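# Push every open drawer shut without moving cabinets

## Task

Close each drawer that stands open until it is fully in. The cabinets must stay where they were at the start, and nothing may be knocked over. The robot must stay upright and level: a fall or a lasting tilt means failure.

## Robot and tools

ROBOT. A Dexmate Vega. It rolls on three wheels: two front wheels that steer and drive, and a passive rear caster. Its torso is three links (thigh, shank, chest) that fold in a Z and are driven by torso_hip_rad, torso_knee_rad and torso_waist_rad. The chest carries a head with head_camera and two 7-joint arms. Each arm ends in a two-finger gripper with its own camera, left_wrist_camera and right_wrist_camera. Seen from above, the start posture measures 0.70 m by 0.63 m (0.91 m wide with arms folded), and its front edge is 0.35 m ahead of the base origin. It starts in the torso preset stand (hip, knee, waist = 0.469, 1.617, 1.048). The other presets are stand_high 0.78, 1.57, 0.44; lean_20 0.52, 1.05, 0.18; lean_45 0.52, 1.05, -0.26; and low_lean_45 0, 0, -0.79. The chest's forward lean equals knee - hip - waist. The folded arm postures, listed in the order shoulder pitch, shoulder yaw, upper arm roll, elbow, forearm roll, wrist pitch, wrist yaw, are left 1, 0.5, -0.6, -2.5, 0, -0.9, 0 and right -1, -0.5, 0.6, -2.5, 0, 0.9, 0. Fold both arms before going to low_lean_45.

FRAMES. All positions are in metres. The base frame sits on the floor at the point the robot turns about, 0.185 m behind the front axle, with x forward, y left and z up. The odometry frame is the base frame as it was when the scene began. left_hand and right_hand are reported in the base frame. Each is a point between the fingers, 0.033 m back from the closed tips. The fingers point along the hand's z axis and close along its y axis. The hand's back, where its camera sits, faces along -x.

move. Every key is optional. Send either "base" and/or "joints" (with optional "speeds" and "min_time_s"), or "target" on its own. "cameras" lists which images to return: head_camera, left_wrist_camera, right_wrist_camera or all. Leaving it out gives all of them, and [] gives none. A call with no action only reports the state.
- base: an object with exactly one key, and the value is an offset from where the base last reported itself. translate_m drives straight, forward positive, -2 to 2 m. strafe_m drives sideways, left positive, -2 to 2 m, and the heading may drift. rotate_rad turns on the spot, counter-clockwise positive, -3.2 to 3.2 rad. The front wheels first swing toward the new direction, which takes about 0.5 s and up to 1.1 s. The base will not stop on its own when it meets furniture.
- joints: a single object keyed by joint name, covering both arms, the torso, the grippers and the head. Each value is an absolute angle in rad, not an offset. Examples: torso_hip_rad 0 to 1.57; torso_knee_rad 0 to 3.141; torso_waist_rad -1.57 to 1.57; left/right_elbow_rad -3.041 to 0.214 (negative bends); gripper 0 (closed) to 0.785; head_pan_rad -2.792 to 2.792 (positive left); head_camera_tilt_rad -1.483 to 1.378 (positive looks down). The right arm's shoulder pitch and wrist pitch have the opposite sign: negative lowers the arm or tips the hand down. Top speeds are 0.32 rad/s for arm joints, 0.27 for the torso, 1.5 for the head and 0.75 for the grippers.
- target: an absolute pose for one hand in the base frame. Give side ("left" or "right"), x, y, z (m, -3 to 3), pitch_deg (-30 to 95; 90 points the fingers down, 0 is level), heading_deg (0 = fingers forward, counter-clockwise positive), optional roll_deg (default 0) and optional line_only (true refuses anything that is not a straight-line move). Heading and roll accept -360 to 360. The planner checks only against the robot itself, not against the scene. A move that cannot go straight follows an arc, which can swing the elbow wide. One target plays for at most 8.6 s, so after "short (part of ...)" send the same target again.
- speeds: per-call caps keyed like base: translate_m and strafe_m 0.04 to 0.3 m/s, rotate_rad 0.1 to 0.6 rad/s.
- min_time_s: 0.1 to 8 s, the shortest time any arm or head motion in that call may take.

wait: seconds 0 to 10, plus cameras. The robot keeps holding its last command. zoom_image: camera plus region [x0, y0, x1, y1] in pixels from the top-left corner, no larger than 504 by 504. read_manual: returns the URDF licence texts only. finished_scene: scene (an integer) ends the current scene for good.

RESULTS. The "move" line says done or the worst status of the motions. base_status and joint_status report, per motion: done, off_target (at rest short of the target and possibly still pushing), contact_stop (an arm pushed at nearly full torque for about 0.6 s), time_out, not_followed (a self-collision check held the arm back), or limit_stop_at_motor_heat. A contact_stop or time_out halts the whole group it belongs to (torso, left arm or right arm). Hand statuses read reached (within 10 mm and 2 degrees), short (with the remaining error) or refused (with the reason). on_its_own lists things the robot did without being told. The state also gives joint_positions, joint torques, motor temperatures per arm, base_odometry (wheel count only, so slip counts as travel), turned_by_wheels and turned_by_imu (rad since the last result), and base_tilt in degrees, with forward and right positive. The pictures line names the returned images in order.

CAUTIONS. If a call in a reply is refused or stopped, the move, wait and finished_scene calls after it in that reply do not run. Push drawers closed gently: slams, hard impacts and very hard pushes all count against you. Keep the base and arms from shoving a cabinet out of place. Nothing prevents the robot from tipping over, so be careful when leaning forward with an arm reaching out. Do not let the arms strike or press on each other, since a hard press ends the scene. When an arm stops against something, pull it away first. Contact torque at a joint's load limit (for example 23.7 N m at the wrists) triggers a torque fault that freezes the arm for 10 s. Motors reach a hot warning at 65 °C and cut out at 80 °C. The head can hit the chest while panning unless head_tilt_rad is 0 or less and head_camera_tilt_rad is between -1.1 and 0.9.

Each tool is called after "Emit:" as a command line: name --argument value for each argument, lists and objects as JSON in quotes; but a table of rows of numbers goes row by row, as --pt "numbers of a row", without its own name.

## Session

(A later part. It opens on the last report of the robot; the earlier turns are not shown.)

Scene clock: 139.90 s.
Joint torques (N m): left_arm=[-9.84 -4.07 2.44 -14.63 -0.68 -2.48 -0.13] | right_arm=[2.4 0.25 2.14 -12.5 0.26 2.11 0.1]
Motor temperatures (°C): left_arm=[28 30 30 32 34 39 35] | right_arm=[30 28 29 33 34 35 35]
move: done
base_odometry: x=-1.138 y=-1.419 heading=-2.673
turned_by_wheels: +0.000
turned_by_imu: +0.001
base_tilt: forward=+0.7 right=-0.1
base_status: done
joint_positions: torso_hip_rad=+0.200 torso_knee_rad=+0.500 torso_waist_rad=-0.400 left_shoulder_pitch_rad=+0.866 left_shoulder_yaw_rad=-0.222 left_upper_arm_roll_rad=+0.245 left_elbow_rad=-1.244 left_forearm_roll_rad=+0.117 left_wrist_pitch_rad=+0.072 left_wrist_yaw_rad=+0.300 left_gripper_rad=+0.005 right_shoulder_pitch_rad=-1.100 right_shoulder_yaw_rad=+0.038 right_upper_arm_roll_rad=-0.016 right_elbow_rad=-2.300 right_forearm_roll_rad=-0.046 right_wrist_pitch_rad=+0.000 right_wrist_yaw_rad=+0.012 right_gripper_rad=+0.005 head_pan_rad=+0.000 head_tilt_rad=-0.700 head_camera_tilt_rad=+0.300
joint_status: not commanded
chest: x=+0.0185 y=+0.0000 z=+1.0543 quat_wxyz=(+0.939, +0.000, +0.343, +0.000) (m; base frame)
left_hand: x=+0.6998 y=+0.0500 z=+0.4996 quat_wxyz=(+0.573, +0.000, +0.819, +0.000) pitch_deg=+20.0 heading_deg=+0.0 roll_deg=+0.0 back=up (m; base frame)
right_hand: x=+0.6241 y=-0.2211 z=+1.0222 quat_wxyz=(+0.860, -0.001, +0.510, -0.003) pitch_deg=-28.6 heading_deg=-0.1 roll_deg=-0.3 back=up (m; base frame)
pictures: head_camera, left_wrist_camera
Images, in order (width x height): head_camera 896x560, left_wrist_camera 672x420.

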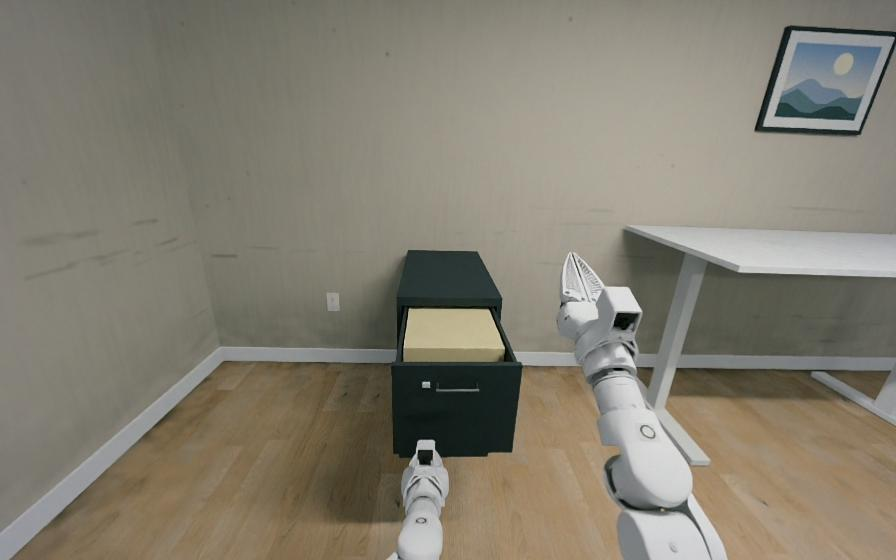

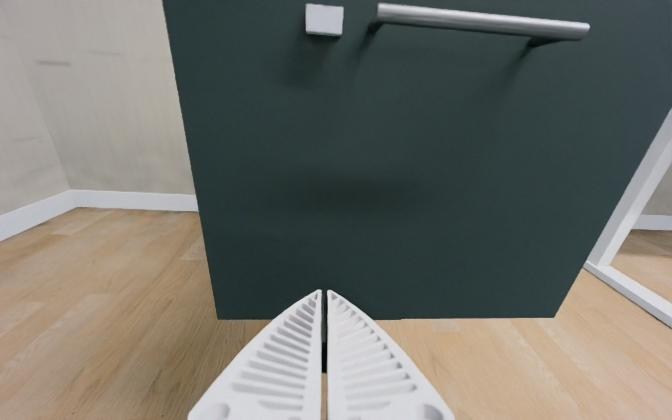

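Emit:
move --base '{"translate_m":0.35}' --speeds '{"translate_m":0.12}' --cameras '["head_camera","left_wrist_camera"]'

Scene clock: 149.27 s.
Joint torques (N m): left_arm=[-14.71 -5.65 1.77 -15.86 0.68 -3.38 -0.34] | right_arm=[2.9 -0.66 2.06 -12.34 0.28 2.5 0.13]
Motor temperatures (°C): left_arm=[28 30 30 32 34 39 35] | right_arm=[30 28 29 33 34 35 35]
move: done
base_odometry: x=-1.450 y=-1.578 heading=-2.673
turned_by_wheels: +0.000
turned_by_imu: +0.000
base_tilt: forward=+0.7 right=+0.0
base_status: done
joint_positions: torso_hip_rad=+0.200 torso_knee_rad=+0.500 torso_waist_rad=-0.400 left_shoulder_pitch_rad=+0.866 left_shoulder_yaw_rad=-0.222 left_upper_arm_roll_rad=+0.245 left_elbow_rad=-1.243 left_forearm_roll_rad=+0.117 left_wrist_pitch_rad=+0.072 left_wrist_yaw_rad=+0.300 left_gripper_rad=+0.005 right_shoulder_pitch_rad=-1.100 right_shoulder_yaw_rad=+0.038 right_upper_arm_roll_rad=-0.016 right_elbow_rad=-2.300 right_forearm_roll_rad=-0.046 right_wrist_pitch_rad=+0.000 right_wrist_yaw_rad=+0.012 right_gripper_rad=+0.005 head_pan_rad=+0.000 head_tilt_rad=-0.700 head_camera_tilt_rad=+0.300
joint_status: not commanded
chest: x=+0.0184 y=+0.0000 z=+1.0543 quat_wxyz=(+0.939, +0.000, +0.343, +0.000) (m; base frame)
left_hand: x=+0.6998 y=+0.0500 z=+0.4996 quat_wxyz=(+0.573, +0.000, +0.819, +0.000) pitch_deg=+20.0 heading_deg=+0.0 roll_deg=+0.0 back=up (m; base frame)
right_hand: x=+0.6241 y=-0.2211 z=+1.0222 quat_wxyz=(+0.860, -0.001, +0.510, -0.003) pitch_deg=-28.6 heading_deg=-0.1 roll_deg=-0.3 back=up (m; base frame)
pictures: head_camera, left_wrist_camera
Images, in order (width x height): head_camera 896x560, left_wrist_camera 672x420.

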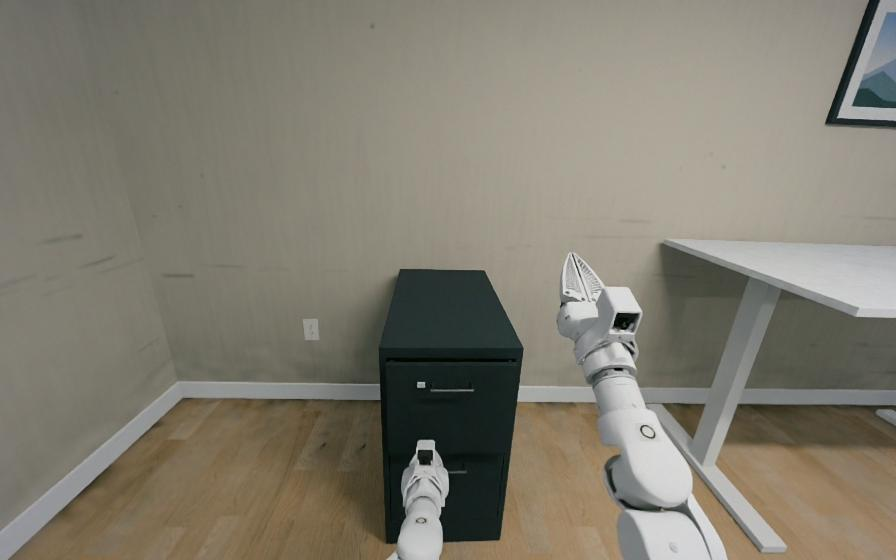

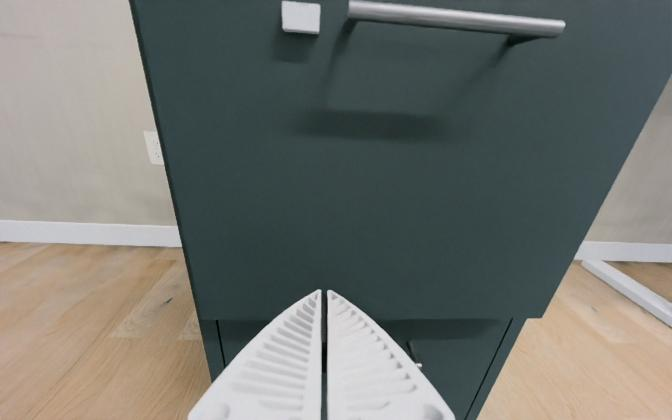

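Emit:
move --base '{"translate_m":0.04}' --speeds '{"translate_m":0.1}' --cameras '["head_camera","left_wrist_camera"]'

Emit:
zoom_image --camera "head_camera" --region '[350, 320, 550, 480]'

Scene clock: 153.40 s.
Joint torques (N m): left_arm=[-11.99 -6.95 2.57 -15.16 0.73 -3.84 -0.58] | right_arm=[2.66 -0.5 2.07 -13.2 0.33 2.22 0.22]
Motor temperatures (°C): left_arm=[28 30 30 32 34 39 35] | right_arm=[30 28 29 33 34 35 35]
move: done
base_odometry: x=-1.485 y=-1.597 heading=-2.674
turned_by_wheels: +0.000
turned_by_imu: +0.000
base_tilt: forward=+0.7 right=+0.0
base_status: done
joint_positions: torso_hip_rad=+0.200 torso_knee_rad=+0.500 torso_waist_rad=-0.400 left_shoulder_pitch_rad=+0.866 left_shoulder_yaw_rad=-0.222 left_upper_arm_roll_rad=+0.245 left_elbow_rad=-1.243 left_forearm_roll_rad=+0.117 left_wrist_pitch_rad=+0.072 left_wrist_yaw_rad=+0.300 left_gripper_rad=+0.005 right_shoulder_pitch_rad=-1.100 right_shoulder_yaw_rad=+0.038 right_upper_arm_roll_rad=-0.016 right_elbow_rad=-2.300 right_forearm_roll_rad=-0.046 right_wrist_pitch_rad=+0.000 right_wrist_yaw_rad=+0.012 right_gripper_rad=+0.005 head_pan_rad=+0.000 head_tilt_rad=-0.700 head_camera_tilt_rad=+0.300
joint_status: not commanded
chest: x=+0.0184 y=+0.0000 z=+1.0543 quat_wxyz=(+0.939, +0.000, +0.343, +0.000) (m; base frame)
left_hand: x=+0.6998 y=+0.0500 z=+0.4996 quat_wxyz=(+0.573, +0.000, +0.819, +0.000) pitch_deg=+20.0 heading_deg=+0.0 roll_deg=+0.0 back=up (m; base frame)
right_hand: x=+0.6241 y=-0.2211 z=+1.0222 quat_wxyz=(+0.860, -0.001, +0.510, -0.003) pitch_deg=-28.6 heading_deg=-0.1 roll_deg=-0.3 back=up (m; base frame)
pictures: head_camera, left_wrist_camera
Images, in order (width x height): head_camera 896x560, left_wrist_camera 672x420.

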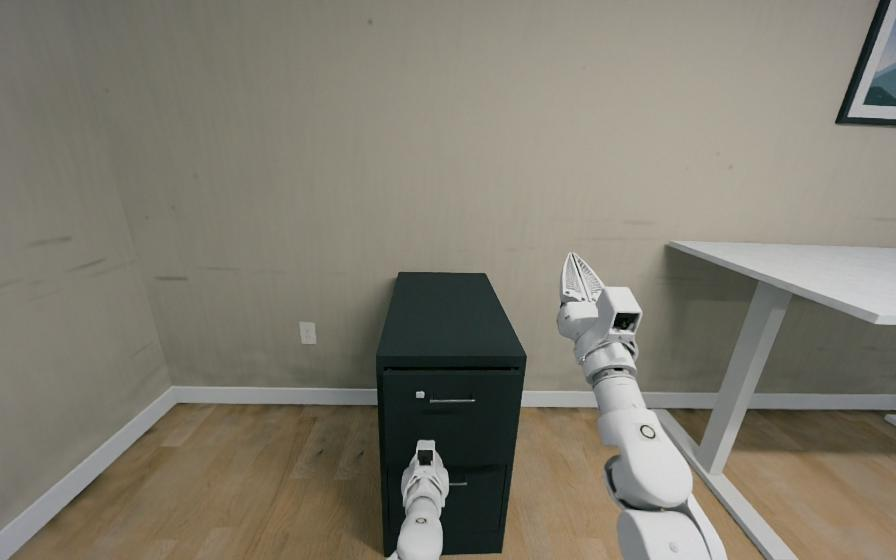

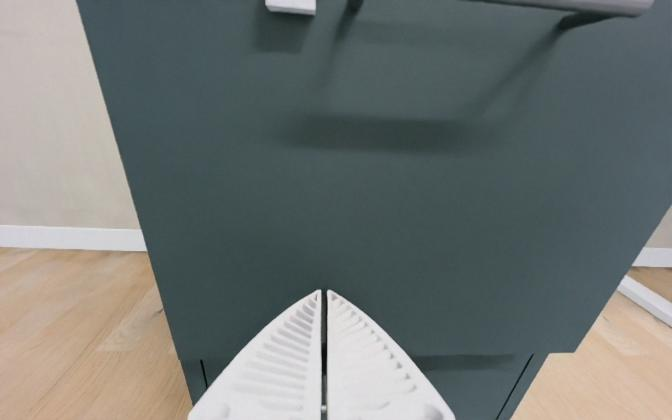

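Scaled by 2.520 from the camera's 896x560 image, which has a finer 960x600 frame.

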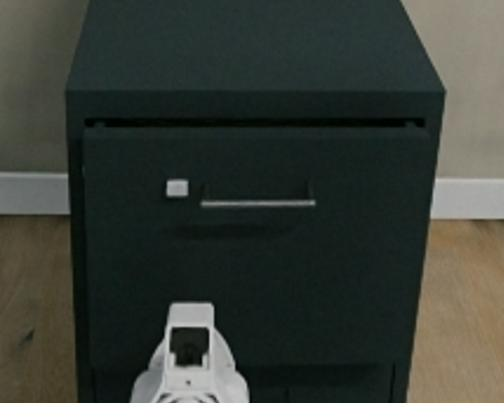

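Emit:
move --base '{"translate_m":0.045}' --speeds '{"translate_m":0.08}' --cameras '["head_camera","left_wrist_camera"]'

Emit:
zoom_image --camera "head_camera" --region '[350, 340, 550, 500]'

Scene clock: 158.13 s.
Joint torques (N m): left_arm=[-28.34 -6.48 2.17 -22.52 0.75 -6.17 -0.35] | right_arm=[3.21 -0.86 2.14 -12.69 0.31 1.76 0.14]
Motor temperatures (°C): left_arm=[28 30 30 32 34 39 35] | right_arm=[30 28 29 33 34 35 35]
move: done
base_odometry: x=-1.525 y=-1.617 heading=-2.674
turned_by_wheels: +0.000
turned_by_imu: +0.000
base_tilt: forward=+0.6 right=-0.1
base_status: done
joint_positions: torso_hip_rad=+0.200 torso_knee_rad=+0.500 torso_waist_rad=-0.400 left_shoulder_pitch_rad=+0.867 left_shoulder_yaw_rad=-0.222 left_upper_arm_roll_rad=+0.245 left_elbow_rad=-1.243 left_forearm_roll_rad=+0.117 left_wrist_pitch_rad=+0.073 left_wrist_yaw_rad=+0.300 left_gripper_rad=+0.005 right_shoulder_pitch_rad=-1.100 right_shoulder_yaw_rad=+0.038 right_upper_arm_roll_rad=-0.016 right_elbow_rad=-2.300 right_forearm_roll_rad=-0.046 right_wrist_pitch_rad=+0.000 right_wrist_yaw_rad=+0.012 right_gripper_rad=+0.005 head_pan_rad=+0.000 head_tilt_rad=-0.700 head_camera_tilt_rad=+0.300
joint_status: not commanded
chest: x=+0.0183 y=+0.0000 z=+1.0543 quat_wxyz=(+0.939, +0.000, +0.343, +0.000) (m; base frame)
left_hand: x=+0.6990 y=+0.0499 z=+0.4984 quat_wxyz=(+0.572, +0.000, +0.820, +0.000) pitch_deg=+20.2 heading_deg=+0.0 roll_deg=+0.0 back=up (m; base frame)
right_hand: x=+0.6240 y=-0.2211 z=+1.0223 quat_wxyz=(+0.860, -0.001, +0.510, -0.003) pitch_deg=-28.6 heading_deg=-0.1 roll_deg=-0.3 back=up (m; base frame)
pictures: head_camera, left_wrist_camera
Images, in order (width x height): head_camera 896x560, left_wrist_camera 672x420.

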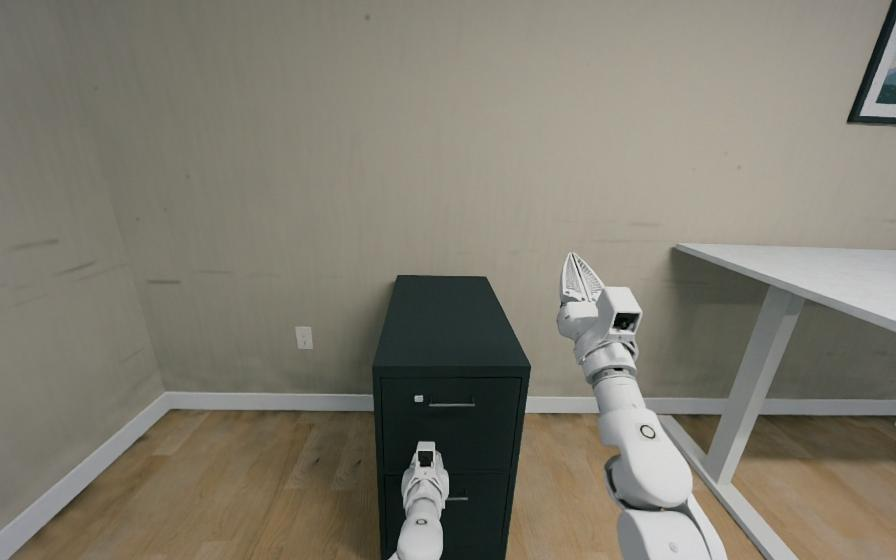

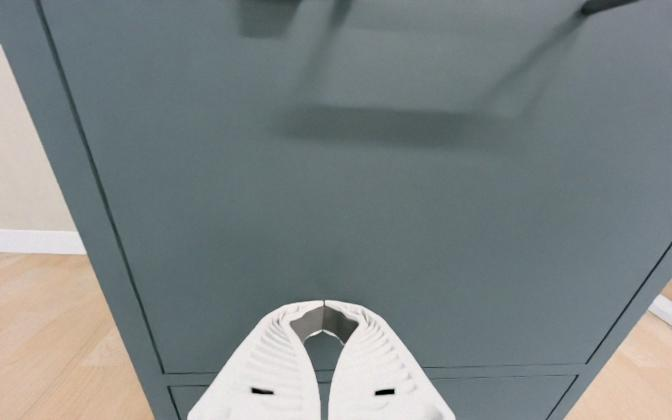

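Scaled by 2.520 from the camera's 896x560 image, which has a finer 960x600 frame.

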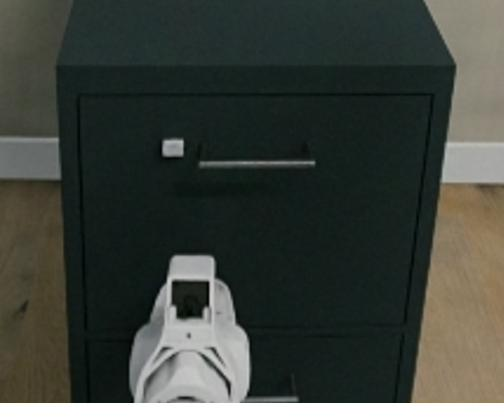

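Emit:
move --base '{"translate_m":-1.54}' --cameras '[]'

Emit:
move --base '{"rotate_rad":-1.605}' --cameras '[]'

Emit:
move --target '{"side":"left","x":0.7,"y":0.05,"z":0.585,"pitch_deg":20,"heading_deg":0}' --cameras '["head_camera"]'

Emit:
move --base '{"translate_m":0.8}' --cameras '["head_camera"]'

Scene clock: 180.63 s.
Joint torques (N m): left_arm=[-12.88 -7.08 1.38 -12.83 1.03 -2.06 0.05] | right_arm=[3.25 -0.46 1.86 -12.41 0.15 2.76 0.09]
Motor temperatures (°C): left_arm=[30 30 30 33 34 40 35] | right_arm=[30 28 29 33 34 35 35]
move: done
base_odometry: x=-0.152 y=-0.919 heading=-2.675
turned_by_wheels: -0.001
turned_by_imu: +0.001
base_tilt: forward=+0.6 right=+0.0
base_status: done
joint_positions: torso_hip_rad=+0.200 torso_knee_rad=+0.500 torso_waist_rad=-0.400 left_shoulder_pitch_rad=+0.866 left_shoulder_yaw_rad=-0.222 left_upper_arm_roll_rad=+0.245 left_elbow_rad=-1.243 left_forearm_roll_rad=+0.117 left_wrist_pitch_rad=+0.072 left_wrist_yaw_rad=+0.300 left_gripper_rad=+0.005 right_shoulder_pitch_rad=-1.100 right_shoulder_yaw_rad=+0.038 right_upper_arm_roll_rad=-0.016 right_elbow_rad=-2.300 right_forearm_roll_rad=-0.046 right_wrist_pitch_rad=+0.000 right_wrist_yaw_rad=+0.012 right_gripper_rad=+0.005 head_pan_rad=+0.000 head_tilt_rad=-0.700 head_camera_tilt_rad=+0.300
joint_status: not commanded
chest: x=+0.0184 y=+0.0000 z=+1.0543 quat_wxyz=(+0.939, +0.000, +0.343, +0.000) (m; base frame)
left_hand: x=+0.6998 y=+0.0500 z=+0.4996 quat_wxyz=(+0.573, +0.000, +0.819, +0.000) pitch_deg=+20.0 heading_deg=+0.0 roll_deg=+0.0 back=up (m; base frame)
right_hand: x=+0.6241 y=-0.2211 z=+1.0222 quat_wxyz=(+0.860, -0.001, +0.510, -0.003) pitch_deg=-28.6 heading_deg=-0.1 roll_deg=-0.3 back=up (m; base frame)
pictures: none
No camera images: "cameras" was empty.

Scene clock: 184.87 s.
Joint torques (N m): left_arm=[-14.65 -6.16 3.18 -13.04 0.81 -1.92 -0.49] | right_arm=[2.8 -1.07 2.18 -11.21 0.24 2.49 -0.08]
Motor temperatures (°C): left_arm=[30 30 30 33 34 40 35] | right_arm=[30 28 29 33 34 35 35]
move: done
base_odometry: x=-0.154 y=-0.920 heading=+2.001
turned_by_wheels: -1.607
turned_by_imu: -1.577
base_tilt: forward=+0.6 right=-0.1
base_status: done
joint_positions: torso_hip_rad=+0.200 torso_knee_rad=+0.500 torso_waist_rad=-0.400 left_shoulder_pitch_rad=+0.866 left_shoulder_yaw_rad=-0.222 left_upper_arm_roll_rad=+0.245 left_elbow_rad=-1.243 left_forearm_roll_rad=+0.117 left_wrist_pitch_rad=+0.072 left_wrist_yaw_rad=+0.300 left_gripper_rad=+0.005 right_shoulder_pitch_rad=-1.100 right_shoulder_yaw_rad=+0.038 right_upper_arm_roll_rad=-0.016 right_elbow_rad=-2.300 right_forearm_roll_rad=-0.046 right_wrist_pitch_rad=+0.000 right_wrist_yaw_rad=+0.012 right_gripper_rad=+0.005 head_pan_rad=+0.000 head_tilt_rad=-0.700 head_camera_tilt_rad=+0.300
joint_status: not commanded
chest: x=+0.0184 y=+0.0000 z=+1.0543 quat_wxyz=(+0.939, +0.000, +0.343, +0.000) (m; base frame)
left_hand: x=+0.6998 y=+0.0500 z=+0.4996 quat_wxyz=(+0.573, +0.000, +0.819, +0.000) pitch_deg=+20.0 heading_deg=+0.0 roll_deg=+0.0 back=up (m; base frame)
right_hand: x=+0.6241 y=-0.2211 z=+1.0222 quat_wxyz=(+0.860, -0.001, +0.510, -0.003) pitch_deg=-28.6 heading_deg=-0.1 roll_deg=-0.3 back=up (m; base frame)
pictures: none
No camera images: "cameras" was empty.

Scene clock: 188.00 s.
Joint torques (N m): left_arm=[-8.81 -6.44 8.63 -12.78 -0.21 -1.28 -0.22] | right_arm=[3.88 -0.75 2.15 -12.31 0.29 2.58 0.05]
Motor temperatures (°C): left_arm=[30 30 30 33 34 40 35] | right_arm=[30 28 29 33 34 35 35]
move: done
base_odometry: x=-0.154 y=-0.920 heading=+2.001
turned_by_wheels: +0.000
turned_by_imu: +0.001
base_tilt: forward=+0.6 right=-0.1
base_status: not commanded
joint_positions: torso_hip_rad=+0.200 torso_knee_rad=+0.500 torso_waist_rad=-0.400 left_shoulder_pitch_rad=+0.944 left_shoulder_yaw_rad=-0.241 left_upper_arm_roll_rad=+0.282 left_elbow_rad=-1.638 left_forearm_roll_rad=+0.158 left_wrist_pitch_rad=+0.399 left_wrist_yaw_rad=+0.279 left_gripper_rad=+0.005 right_shoulder_pitch_rad=-1.100 right_shoulder_yaw_rad=+0.038 right_upper_arm_roll_rad=-0.016 right_elbow_rad=-2.300 right_forearm_roll_rad=-0.046 right_wrist_pitch_rad=+0.000 right_wrist_yaw_rad=+0.012 right_gripper_rad=+0.005 head_pan_rad=+0.000 head_tilt_rad=-0.700 head_camera_tilt_rad=+0.300
joint_status: not commanded
chest: x=+0.0184 y=+0.0000 z=+1.0543 quat_wxyz=(+0.939, +0.000, +0.343, +0.000) (m; base frame)
left_hand: x=+0.7001 y=+0.0500 z=+0.5834 quat_wxyz=(+0.573, +0.000, +0.819, +0.000) pitch_deg=+20.0 heading_deg=+0.0 roll_deg=+0.0 back=up (m; base frame)
left_hand_status: reached (straight line, planned for 1.6 s): 2 mm and 0.0 deg off.
right_hand: x=+0.6241 y=-0.2211 z=+1.0222 quat_wxyz=(+0.860, -0.001, +0.510, -0.003) pitch_deg=-28.6 heading_deg=-0.1 roll_deg=-0.3 back=up (m; base frame)
pictures: head_camera
Images, in order (width x height): head_camera 896x560.

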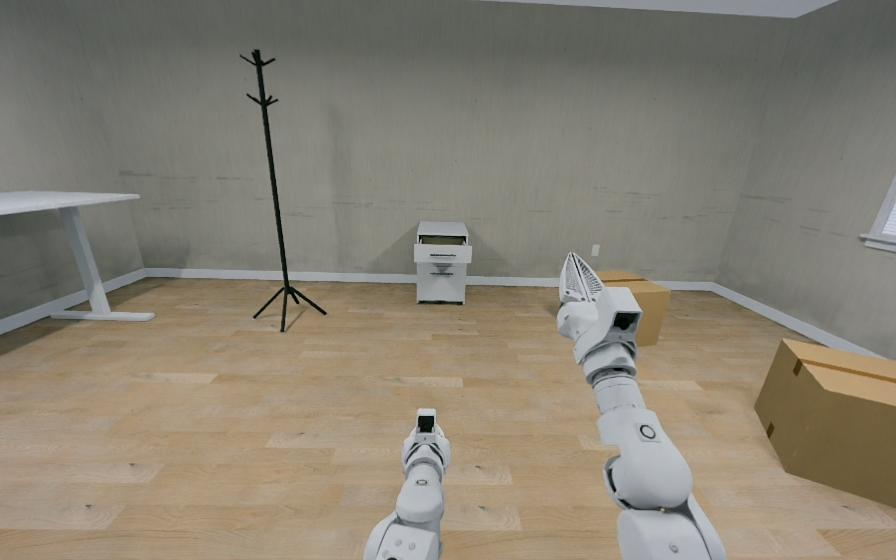

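Scene clock: 192.47 s.
Joint torques (N m): left_arm=[-9.93 -8.46 8.35 -14.12 0.37 -2.64 -0.47] | right_arm=[3.38 -0.11 2.22 -12.17 0.3 2.72 0.04]
Motor temperatures (°C): left_arm=[29 30 30 33 34 39 35] | right_arm=[30 28 29 33 34 35 35]
move: done
base_odometry: x=-0.489 y=-0.194 heading=+2.001
turned_by_wheels: +0.000
turned_by_imu: +0.000
base_tilt: forward=+0.7 right=+0.0
base_status: done
joint_positions: torso_hip_rad=+0.200 torso_knee_rad=+0.500 torso_waist_rad=-0.400 left_shoulder_pitch_rad=+0.945 left_shoulder_yaw_rad=-0.242 left_upper_arm_roll_rad=+0.283 left_elbow_rad=-1.644 left_forearm_roll_rad=+0.158 left_wrist_pitch_rad=+0.404 left_wrist_yaw_rad=+0.279 left_gripper_rad=+0.005 right_shoulder_pitch_rad=-1.100 right_shoulder_yaw_rad=+0.038 right_upper_arm_roll_rad=-0.016 right_elbow_rad=-2.300 right_forearm_roll_rad=-0.046 right_wrist_pitch_rad=+0.000 right_wrist_yaw_rad=+0.012 right_gripper_rad=+0.005 head_pan_rad=+0.000 head_tilt_rad=-0.700 head_camera_tilt_rad=+0.300
joint_status: not commanded
chest: x=+0.0185 y=+0.0000 z=+1.0543 quat_wxyz=(+0.939, +0.000, +0.343, +0.000) (m; base frame)
left_hand: x=+0.7000 y=+0.0502 z=+0.5847 quat_wxyz=(+0.573, +0.000, +0.819, +0.000) pitch_deg=+20.0 heading_deg=+0.0 roll_deg=+0.0 back=up (m; base frame)
right_hand: x=+0.6241 y=-0.2211 z=+1.0222 quat_wxyz=(+0.860, -0.001, +0.510, -0.003) pitch_deg=-28.6 heading_deg=-0.1 roll_deg=-0.3 back=up (m; base frame)
pictures: head_camera
Images, in order (width x height): head_camera 896x560.

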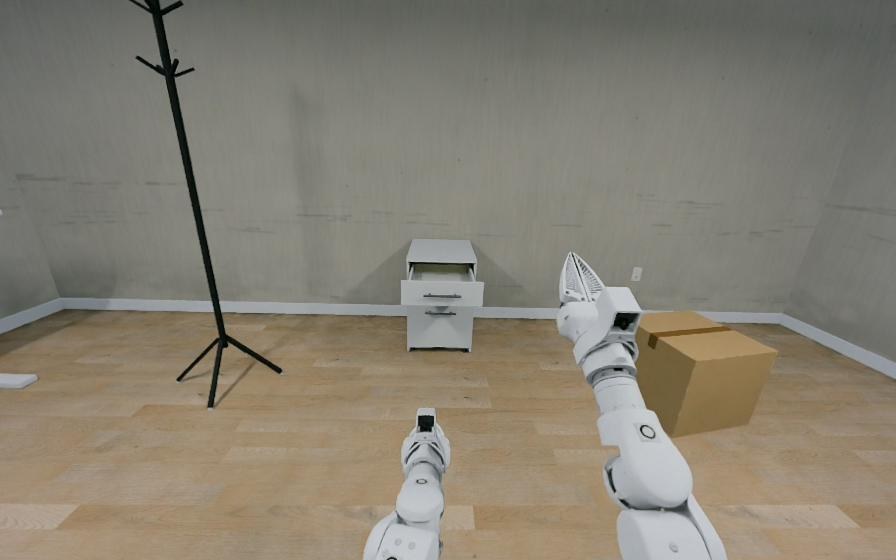

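Emit:
move --base '{"rotate_rad":-0.03}' --cameras '[]'

Emit:
move --target '{"side":"left","x":0.7,"y":0.05,"z":0.612,"pitch_deg":20,"heading_deg":0}' --cameras '[]'

Emit:
move --base '{"translate_m":0.8}' --cameras '["head_camera","left_wrist_camera"]'

Scene clock: 201.33 s.
Joint torques (N m): left_arm=[-6.12 -8.53 7.16 -14.86 0.31 -3.31 -0.14] | right_arm=[2.77 -0.47 2.12 -12.08 0.34 2.51 0.13]
Motor temperatures (°C): left_arm=[29 30 30 32 34 39 35] | right_arm=[29 28 29 33 34 35 35]
move: done
base_odometry: x=-0.490 y=-0.194 heading=+1.971
turned_by_wheels: -0.030
turned_by_imu: -0.030
base_tilt: forward=+0.6 right=+0.0
base_status: done
joint_positions: torso_hip_rad=+0.200 torso_knee_rad=+0.500 torso_waist_rad=-0.400 left_shoulder_pitch_rad=+0.945 left_shoulder_yaw_rad=-0.242 left_upper_arm_roll_rad=+0.283 left_elbow_rad=-1.644 left_forearm_roll_rad=+0.158 left_wrist_pitch_rad=+0.404 left_wrist_yaw_rad=+0.279 left_gripper_rad=+0.005 right_shoulder_pitch_rad=-1.100 right_shoulder_yaw_rad=+0.038 right_upper_arm_roll_rad=-0.016 right_elbow_rad=-2.300 right_forearm_roll_rad=-0.046 right_wrist_pitch_rad=+0.000 right_wrist_yaw_rad=+0.012 right_gripper_rad=+0.005 head_pan_rad=+0.000 head_tilt_rad=-0.700 head_camera_tilt_rad=+0.300
joint_status: not commanded
chest: x=+0.0185 y=+0.0000 z=+1.0543 quat_wxyz=(+0.939, +0.000, +0.343, +0.000) (m; base frame)
left_hand: x=+0.7000 y=+0.0501 z=+0.5847 quat_wxyz=(+0.573, +0.000, +0.819, +0.000) pitch_deg=+20.0 heading_deg=+0.0 roll_deg=+0.0 back=up (m; base frame)
right_hand: x=+0.6241 y=-0.2211 z=+1.0222 quat_wxyz=(+0.860, -0.001, +0.510, -0.003) pitch_deg=-28.6 heading_deg=-0.1 roll_deg=-0.3 back=up (m; base frame)
pictures: none
No camera images: "cameras" was empty.

Scene clock: 203.17 s.
Joint torques (N m): left_arm=[-7.77 -4.36 8.61 -16.32 0.84 -3.08 -0.07] | right_arm=[2 -1.83 2.24 -11.71 0.27 2.05 0.32]
Motor temperatures (°C): left_arm=[29 30 30 32 34 39 35] | right_arm=[29 28 29 33 34 35 35]
move: done
base_odometry: x=-0.490 y=-0.194 heading=+1.971
turned_by_wheels: +0.000
turned_by_imu: +0.000
base_tilt: forward=+0.7 right=-0.1
base_status: not commanded
joint_positions: torso_hip_rad=+0.200 torso_knee_rad=+0.500 torso_waist_rad=-0.400 left_shoulder_pitch_rad=+0.949 left_shoulder_yaw_rad=-0.250 left_upper_arm_roll_rad=+0.296 left_elbow_rad=-1.736 left_forearm_roll_rad=+0.172 left_wrist_pitch_rad=+0.495 left_wrist_yaw_rad=+0.274 left_gripper_rad=+0.005 right_shoulder_pitch_rad=-1.100 right_shoulder_yaw_rad=+0.038 right_upper_arm_roll_rad=-0.016 right_elbow_rad=-2.300 right_forearm_roll_rad=-0.046 right_wrist_pitch_rad=+0.000 right_wrist_yaw_rad=+0.012 right_gripper_rad=+0.005 head_pan_rad=+0.000 head_tilt_rad=-0.700 head_camera_tilt_rad=+0.300
joint_status: not commanded
chest: x=+0.0185 y=+0.0000 z=+1.0543 quat_wxyz=(+0.939, +0.000, +0.343, +0.000) (m; base frame)
left_hand: x=+0.7000 y=+0.0501 z=+0.6102 quat_wxyz=(+0.573, +0.000, +0.819, +0.000) pitch_deg=+20.0 heading_deg=+0.0 roll_deg=+0.0 back=up (m; base frame)
left_hand_status: reached (straight line, planned for 0.6 s): 2 mm and 0.0 deg off.
right_hand: x=+0.6241 y=-0.2211 z=+1.0222 quat_wxyz=(+0.860, -0.001, +0.510, -0.003) pitch_deg=-28.6 heading_deg=-0.1 roll_deg=-0.3 back=up (m; base frame)
pictures: none
No camera images: "cameras" was empty.

Scene clock: 207.63 s.
Joint torques (N m): left_arm=[-9.67 -6.43 7.51 -15.24 0.55 -2.71 0.04] | right_arm=[2.69 -1.1 1.96 -11.39 0.38 2.74 0.01]
Motor temperatures (°C): left_arm=[29 30 30 32 34 39 35] | right_arm=[29 28 29 33 34 35 35]
move: done
base_odometry: x=-0.803 y=+0.542 heading=+1.970
turned_by_wheels: -0.001
turned_by_imu: +0.001
base_tilt: forward=+0.7 right=-0.1
base_status: done
joint_positions: torso_hip_rad=+0.200 torso_knee_rad=+0.500 torso_waist_rad=-0.400 left_shoulder_pitch_rad=+0.950 left_shoulder_yaw_rad=-0.251 left_upper_arm_roll_rad=+0.297 left_elbow_rad=-1.742 left_forearm_roll_rad=+0.173 left_wrist_pitch_rad=+0.501 left_wrist_yaw_rad=+0.274 left_gripper_rad=+0.005 right_shoulder_pitch_rad=-1.100 right_shoulder_yaw_rad=+0.038 right_upper_arm_roll_rad=-0.016 right_elbow_rad=-2.300 right_forearm_roll_rad=-0.046 right_wrist_pitch_rad=+0.000 right_wrist_yaw_rad=+0.012 right_gripper_rad=+0.005 head_pan_rad=+0.000 head_tilt_rad=-0.700 head_camera_tilt_rad=+0.300
joint_status: not commanded
chest: x=+0.0185 y=+0.0000 z=+1.0542 quat_wxyz=(+0.939, +0.000, +0.343, +0.000) (m; base frame)
left_hand: x=+0.7000 y=+0.0502 z=+0.6118 quat_wxyz=(+0.573, +0.000, +0.819, +0.000) pitch_deg=+20.0 heading_deg=+0.0 roll_deg=+0.0 back=up (m; base frame)
right_hand: x=+0.6241 y=-0.2211 z=+1.0222 quat_wxyz=(+0.860, -0.001, +0.510, -0.003) pitch_deg=-28.6 heading_deg=-0.1 roll_deg=-0.3 back=up (m; base frame)
pictures: head_camera, left_wrist_camera
Images, in order (width x height): head_camera 896x560, left_wrist_camera 672x420.

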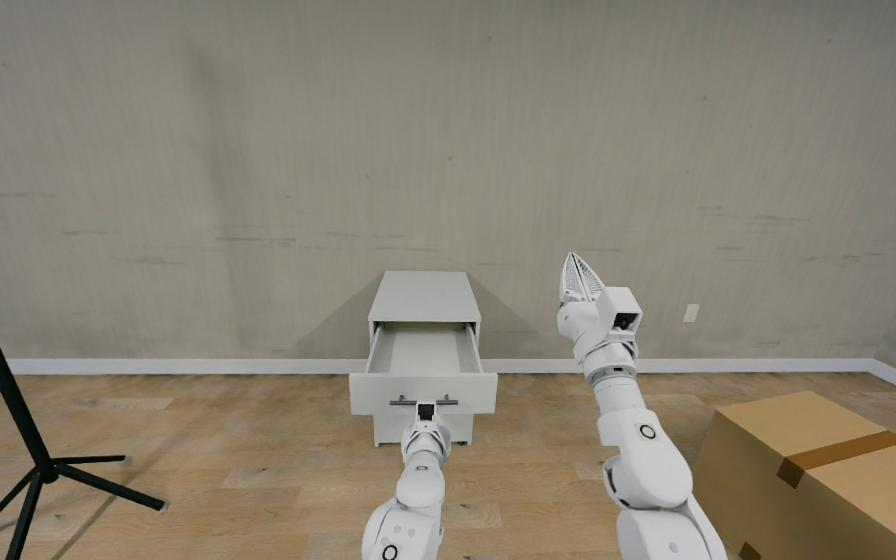

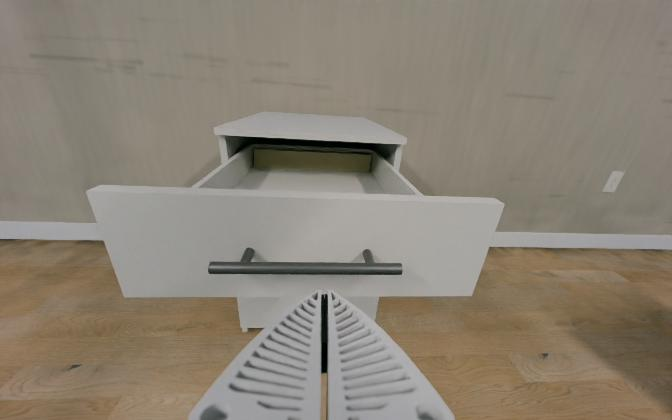

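Emit:
move --base '{"translate_m":0.42}' --speeds '{"translate_m":0.12}' --cameras '["head_camera","left_wrist_camera"]'

Scene clock: 216.37 s.
Joint torques (N m): left_arm=[-11.2 -10.86 8.36 -13.41 0.91 -3.17 -0.15] | right_arm=[2.01 -0.9 2.27 -11.82 0.27 1.94 0.1]
Motor temperatures (°C): left_arm=[28 30 30 32 34 39 35] | right_arm=[29 28 29 33 34 35 35]
move: done
base_odometry: x=-0.968 y=+0.929 heading=+1.970
turned_by_wheels: +0.000
turned_by_imu: +0.001
base_tilt: forward=+0.7 right=+0.0
base_status: done
joint_positions: torso_hip_rad=+0.200 torso_knee_rad=+0.500 torso_waist_rad=-0.400 left_shoulder_pitch_rad=+0.950 left_shoulder_yaw_rad=-0.251 left_upper_arm_roll_rad=+0.297 left_elbow_rad=-1.742 left_forearm_roll_rad=+0.173 left_wrist_pitch_rad=+0.501 left_wrist_yaw_rad=+0.274 left_gripper_rad=+0.005 right_shoulder_pitch_rad=-1.100 right_shoulder_yaw_rad=+0.038 right_upper_arm_roll_rad=-0.016 right_elbow_rad=-2.300 right_forearm_roll_rad=-0.046 right_wrist_pitch_rad=+0.000 right_wrist_yaw_rad=+0.012 right_gripper_rad=+0.005 head_pan_rad=+0.000 head_tilt_rad=-0.700 head_camera_tilt_rad=+0.300
joint_status: not commanded
chest: x=+0.0185 y=+0.0000 z=+1.0542 quat_wxyz=(+0.939, +0.000, +0.343, +0.000) (m; base frame)
left_hand: x=+0.6999 y=+0.0501 z=+0.6116 quat_wxyz=(+0.573, +0.000, +0.819, +0.000) pitch_deg=+20.0 heading_deg=+0.0 roll_deg=+0.0 back=up (m; base frame)
right_hand: x=+0.6241 y=-0.2211 z=+1.0222 quat_wxyz=(+0.860, -0.001, +0.510, -0.003) pitch_deg=-28.6 heading_deg=-0.1 roll_deg=-0.3 back=up (m; base frame)
pictures: head_camera, left_wrist_camera
Images, in order (width x height): head_camera 896x560, left_wrist_camera 672x420.

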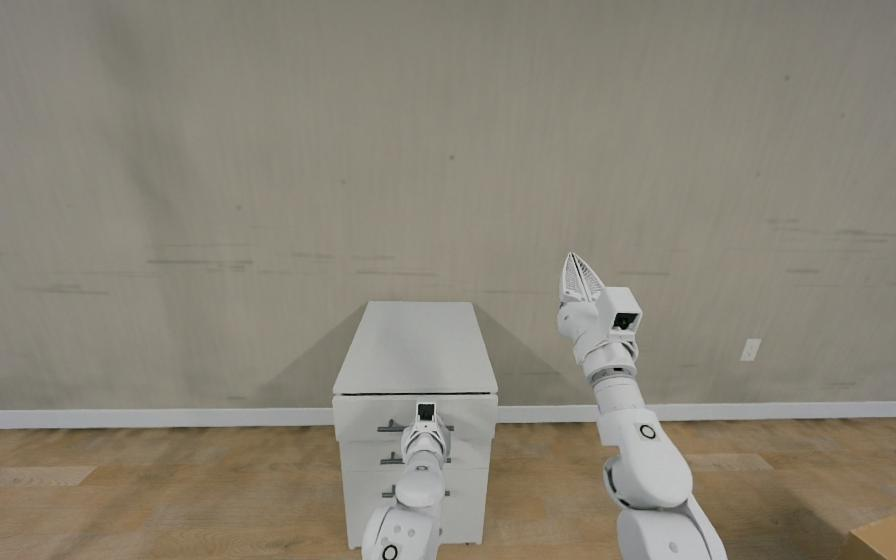

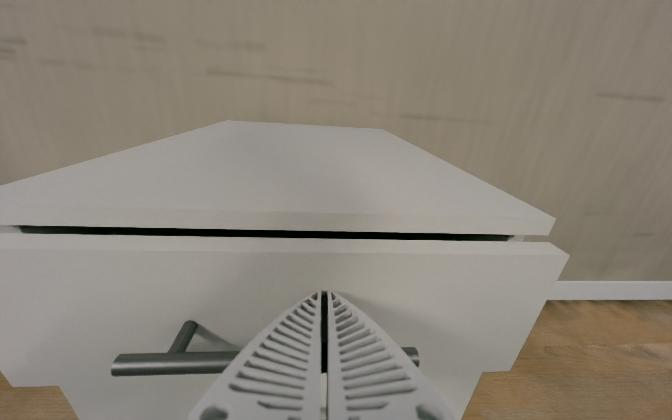

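Emit:
move --base '{"translate_m":0.035}' --speeds '{"translate_m":0.08}' --cameras '["head_camera","left_wrist_camera"]'

Emit:
zoom_image --camera "head_camera" --region '[320, 360, 520, 520]'

Scene clock: 220.67 s.
Joint torques (N m): left_arm=[-13.5 -7.14 2.1 -14.94 1.46 -3.49 0.27] | right_arm=[2.56 -1.3 2.29 -11.74 0.24 2.3 0.15]
Motor temperatures (°C): left_arm=[28 30 30 32 34 39 35] | right_arm=[29 28 29 33 34 35 35]
move: done
base_odometry: x=-0.982 y=+0.961 heading=+1.970
turned_by_wheels: +0.000
turned_by_imu: +0.000
base_tilt: forward=+0.7 right=-0.1
base_status: done
joint_positions: torso_hip_rad=+0.200 torso_knee_rad=+0.500 torso_waist_rad=-0.400 left_shoulder_pitch_rad=+0.950 left_shoulder_yaw_rad=-0.251 left_upper_arm_roll_rad=+0.297 left_elbow_rad=-1.742 left_forearm_roll_rad=+0.173 left_wrist_pitch_rad=+0.501 left_wrist_yaw_rad=+0.274 left_gripper_rad=+0.005 right_shoulder_pitch_rad=-1.100 right_shoulder_yaw_rad=+0.038 right_upper_arm_roll_rad=-0.016 right_elbow_rad=-2.300 right_forearm_roll_rad=-0.046 right_wrist_pitch_rad=+0.000 right_wrist_yaw_rad=+0.012 right_gripper_rad=+0.005 head_pan_rad=+0.000 head_tilt_rad=-0.700 head_camera_tilt_rad=+0.300
joint_status: not commanded
chest: x=+0.0184 y=+0.0000 z=+1.0542 quat_wxyz=(+0.939, +0.000, +0.343, +0.000) (m; base frame)
left_hand: x=+0.6998 y=+0.0499 z=+0.6116 quat_wxyz=(+0.573, +0.000, +0.819, +0.000) pitch_deg=+20.0 heading_deg=+0.0 roll_deg=+0.0 back=up (m; base frame)
right_hand: x=+0.6241 y=-0.2211 z=+1.0222 quat_wxyz=(+0.860, -0.001, +0.510, -0.003) pitch_deg=-28.6 heading_deg=-0.1 roll_deg=-0.3 back=up (m; base frame)
pictures: head_camera, left_wrist_camera
Images, in order (width x height): head_camera 896x560, left_wrist_camera 672x420.

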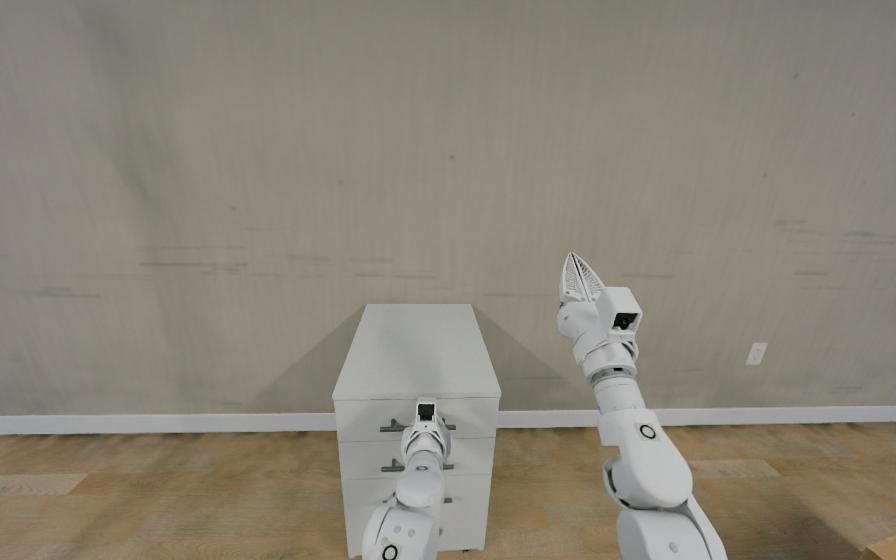

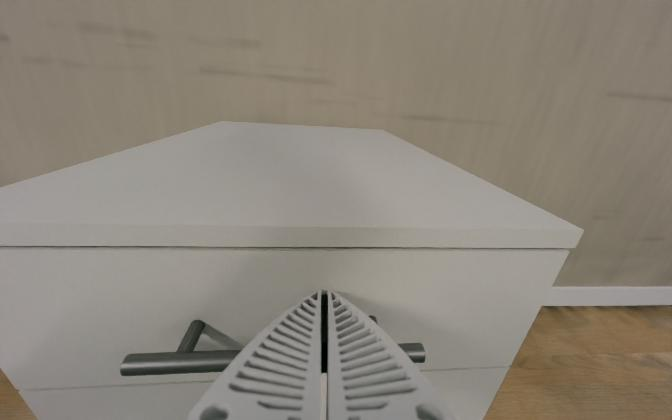

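Scaled by 2.520 from the camera's 896x560 image, which has a finer 960x600 frame.

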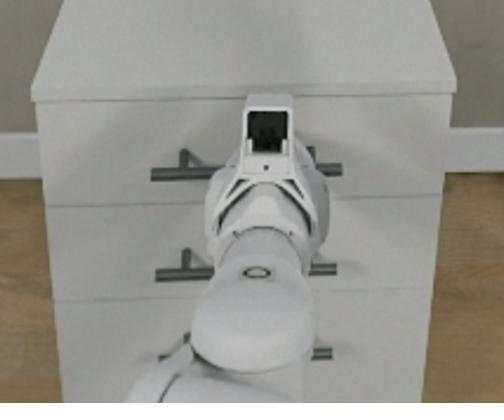

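Emit:
move --base '{"translate_m":0.008}' --speeds '{"translate_m":0.05}' --cameras '["left_wrist_camera"]'

Emit:
finished_scene --scene 2

Scene clock: 230.90 s.
Joint torques (N m): left_arm=[-17.07 -7.78 3.79 -14.03 0.18 -4.56 -1.06] | right_arm=[2.72 -0.4 1.83 -11.92 0.26 2.38 -0.01]
Motor temperatures (°C): left_arm=[28 30 30 32 34 39 35] | right_arm=[29 28 29 33 34 35 35]
move: done
base_odometry: x=-0.985 y=+0.968 heading=+1.969
turned_by_wheels: +0.000
turned_by_imu: +0.000
base_tilt: forward=+0.6 right=-0.1
base_status: done
joint_positions: torso_hip_rad=+0.200 torso_knee_rad=+0.500 torso_waist_rad=-0.400 left_shoulder_pitch_rad=+0.950 left_shoulder_yaw_rad=-0.251 left_upper_arm_roll_rad=+0.297 left_elbow_rad=-1.742 left_forearm_roll_rad=+0.173 left_wrist_pitch_rad=+0.501 left_wrist_yaw_rad=+0.274 left_gripper_rad=+0.005 right_shoulder_pitch_rad=-1.100 right_shoulder_yaw_rad=+0.038 right_upper_arm_roll_rad=-0.016 right_elbow_rad=-2.300 right_forearm_roll_rad=-0.046 right_wrist_pitch_rad=+0.000 right_wrist_yaw_rad=+0.012 right_gripper_rad=+0.005 head_pan_rad=+0.000 head_tilt_rad=-0.700 head_camera_tilt_rad=+0.300
joint_status: not commanded
chest: x=+0.0184 y=+0.0000 z=+1.0543 quat_wxyz=(+0.939, +0.000, +0.343, +0.000) (m; base frame)
left_hand: x=+0.6996 y=+0.0500 z=+0.6114 quat_wxyz=(+0.573, +0.000, +0.820, +0.000) pitch_deg=+20.1 heading_deg=+0.0 roll_deg=+0.0 back=up (m; base frame)
right_hand: x=+0.6240 y=-0.2211 z=+1.0223 quat_wxyz=(+0.860, -0.001, +0.510, -0.003) pitch_deg=-28.6 heading_deg=-0.1 roll_deg=-0.3 back=up (m; base frame)
pictures: left_wrist_camera
Images, in order (width x height): left_wrist_camera 672x420.

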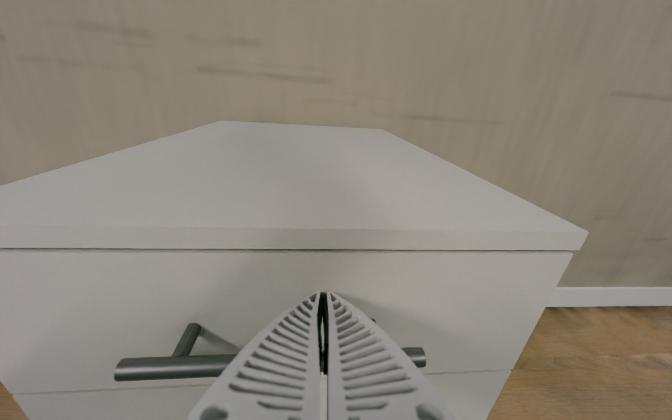

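The scene is finished: the task was done.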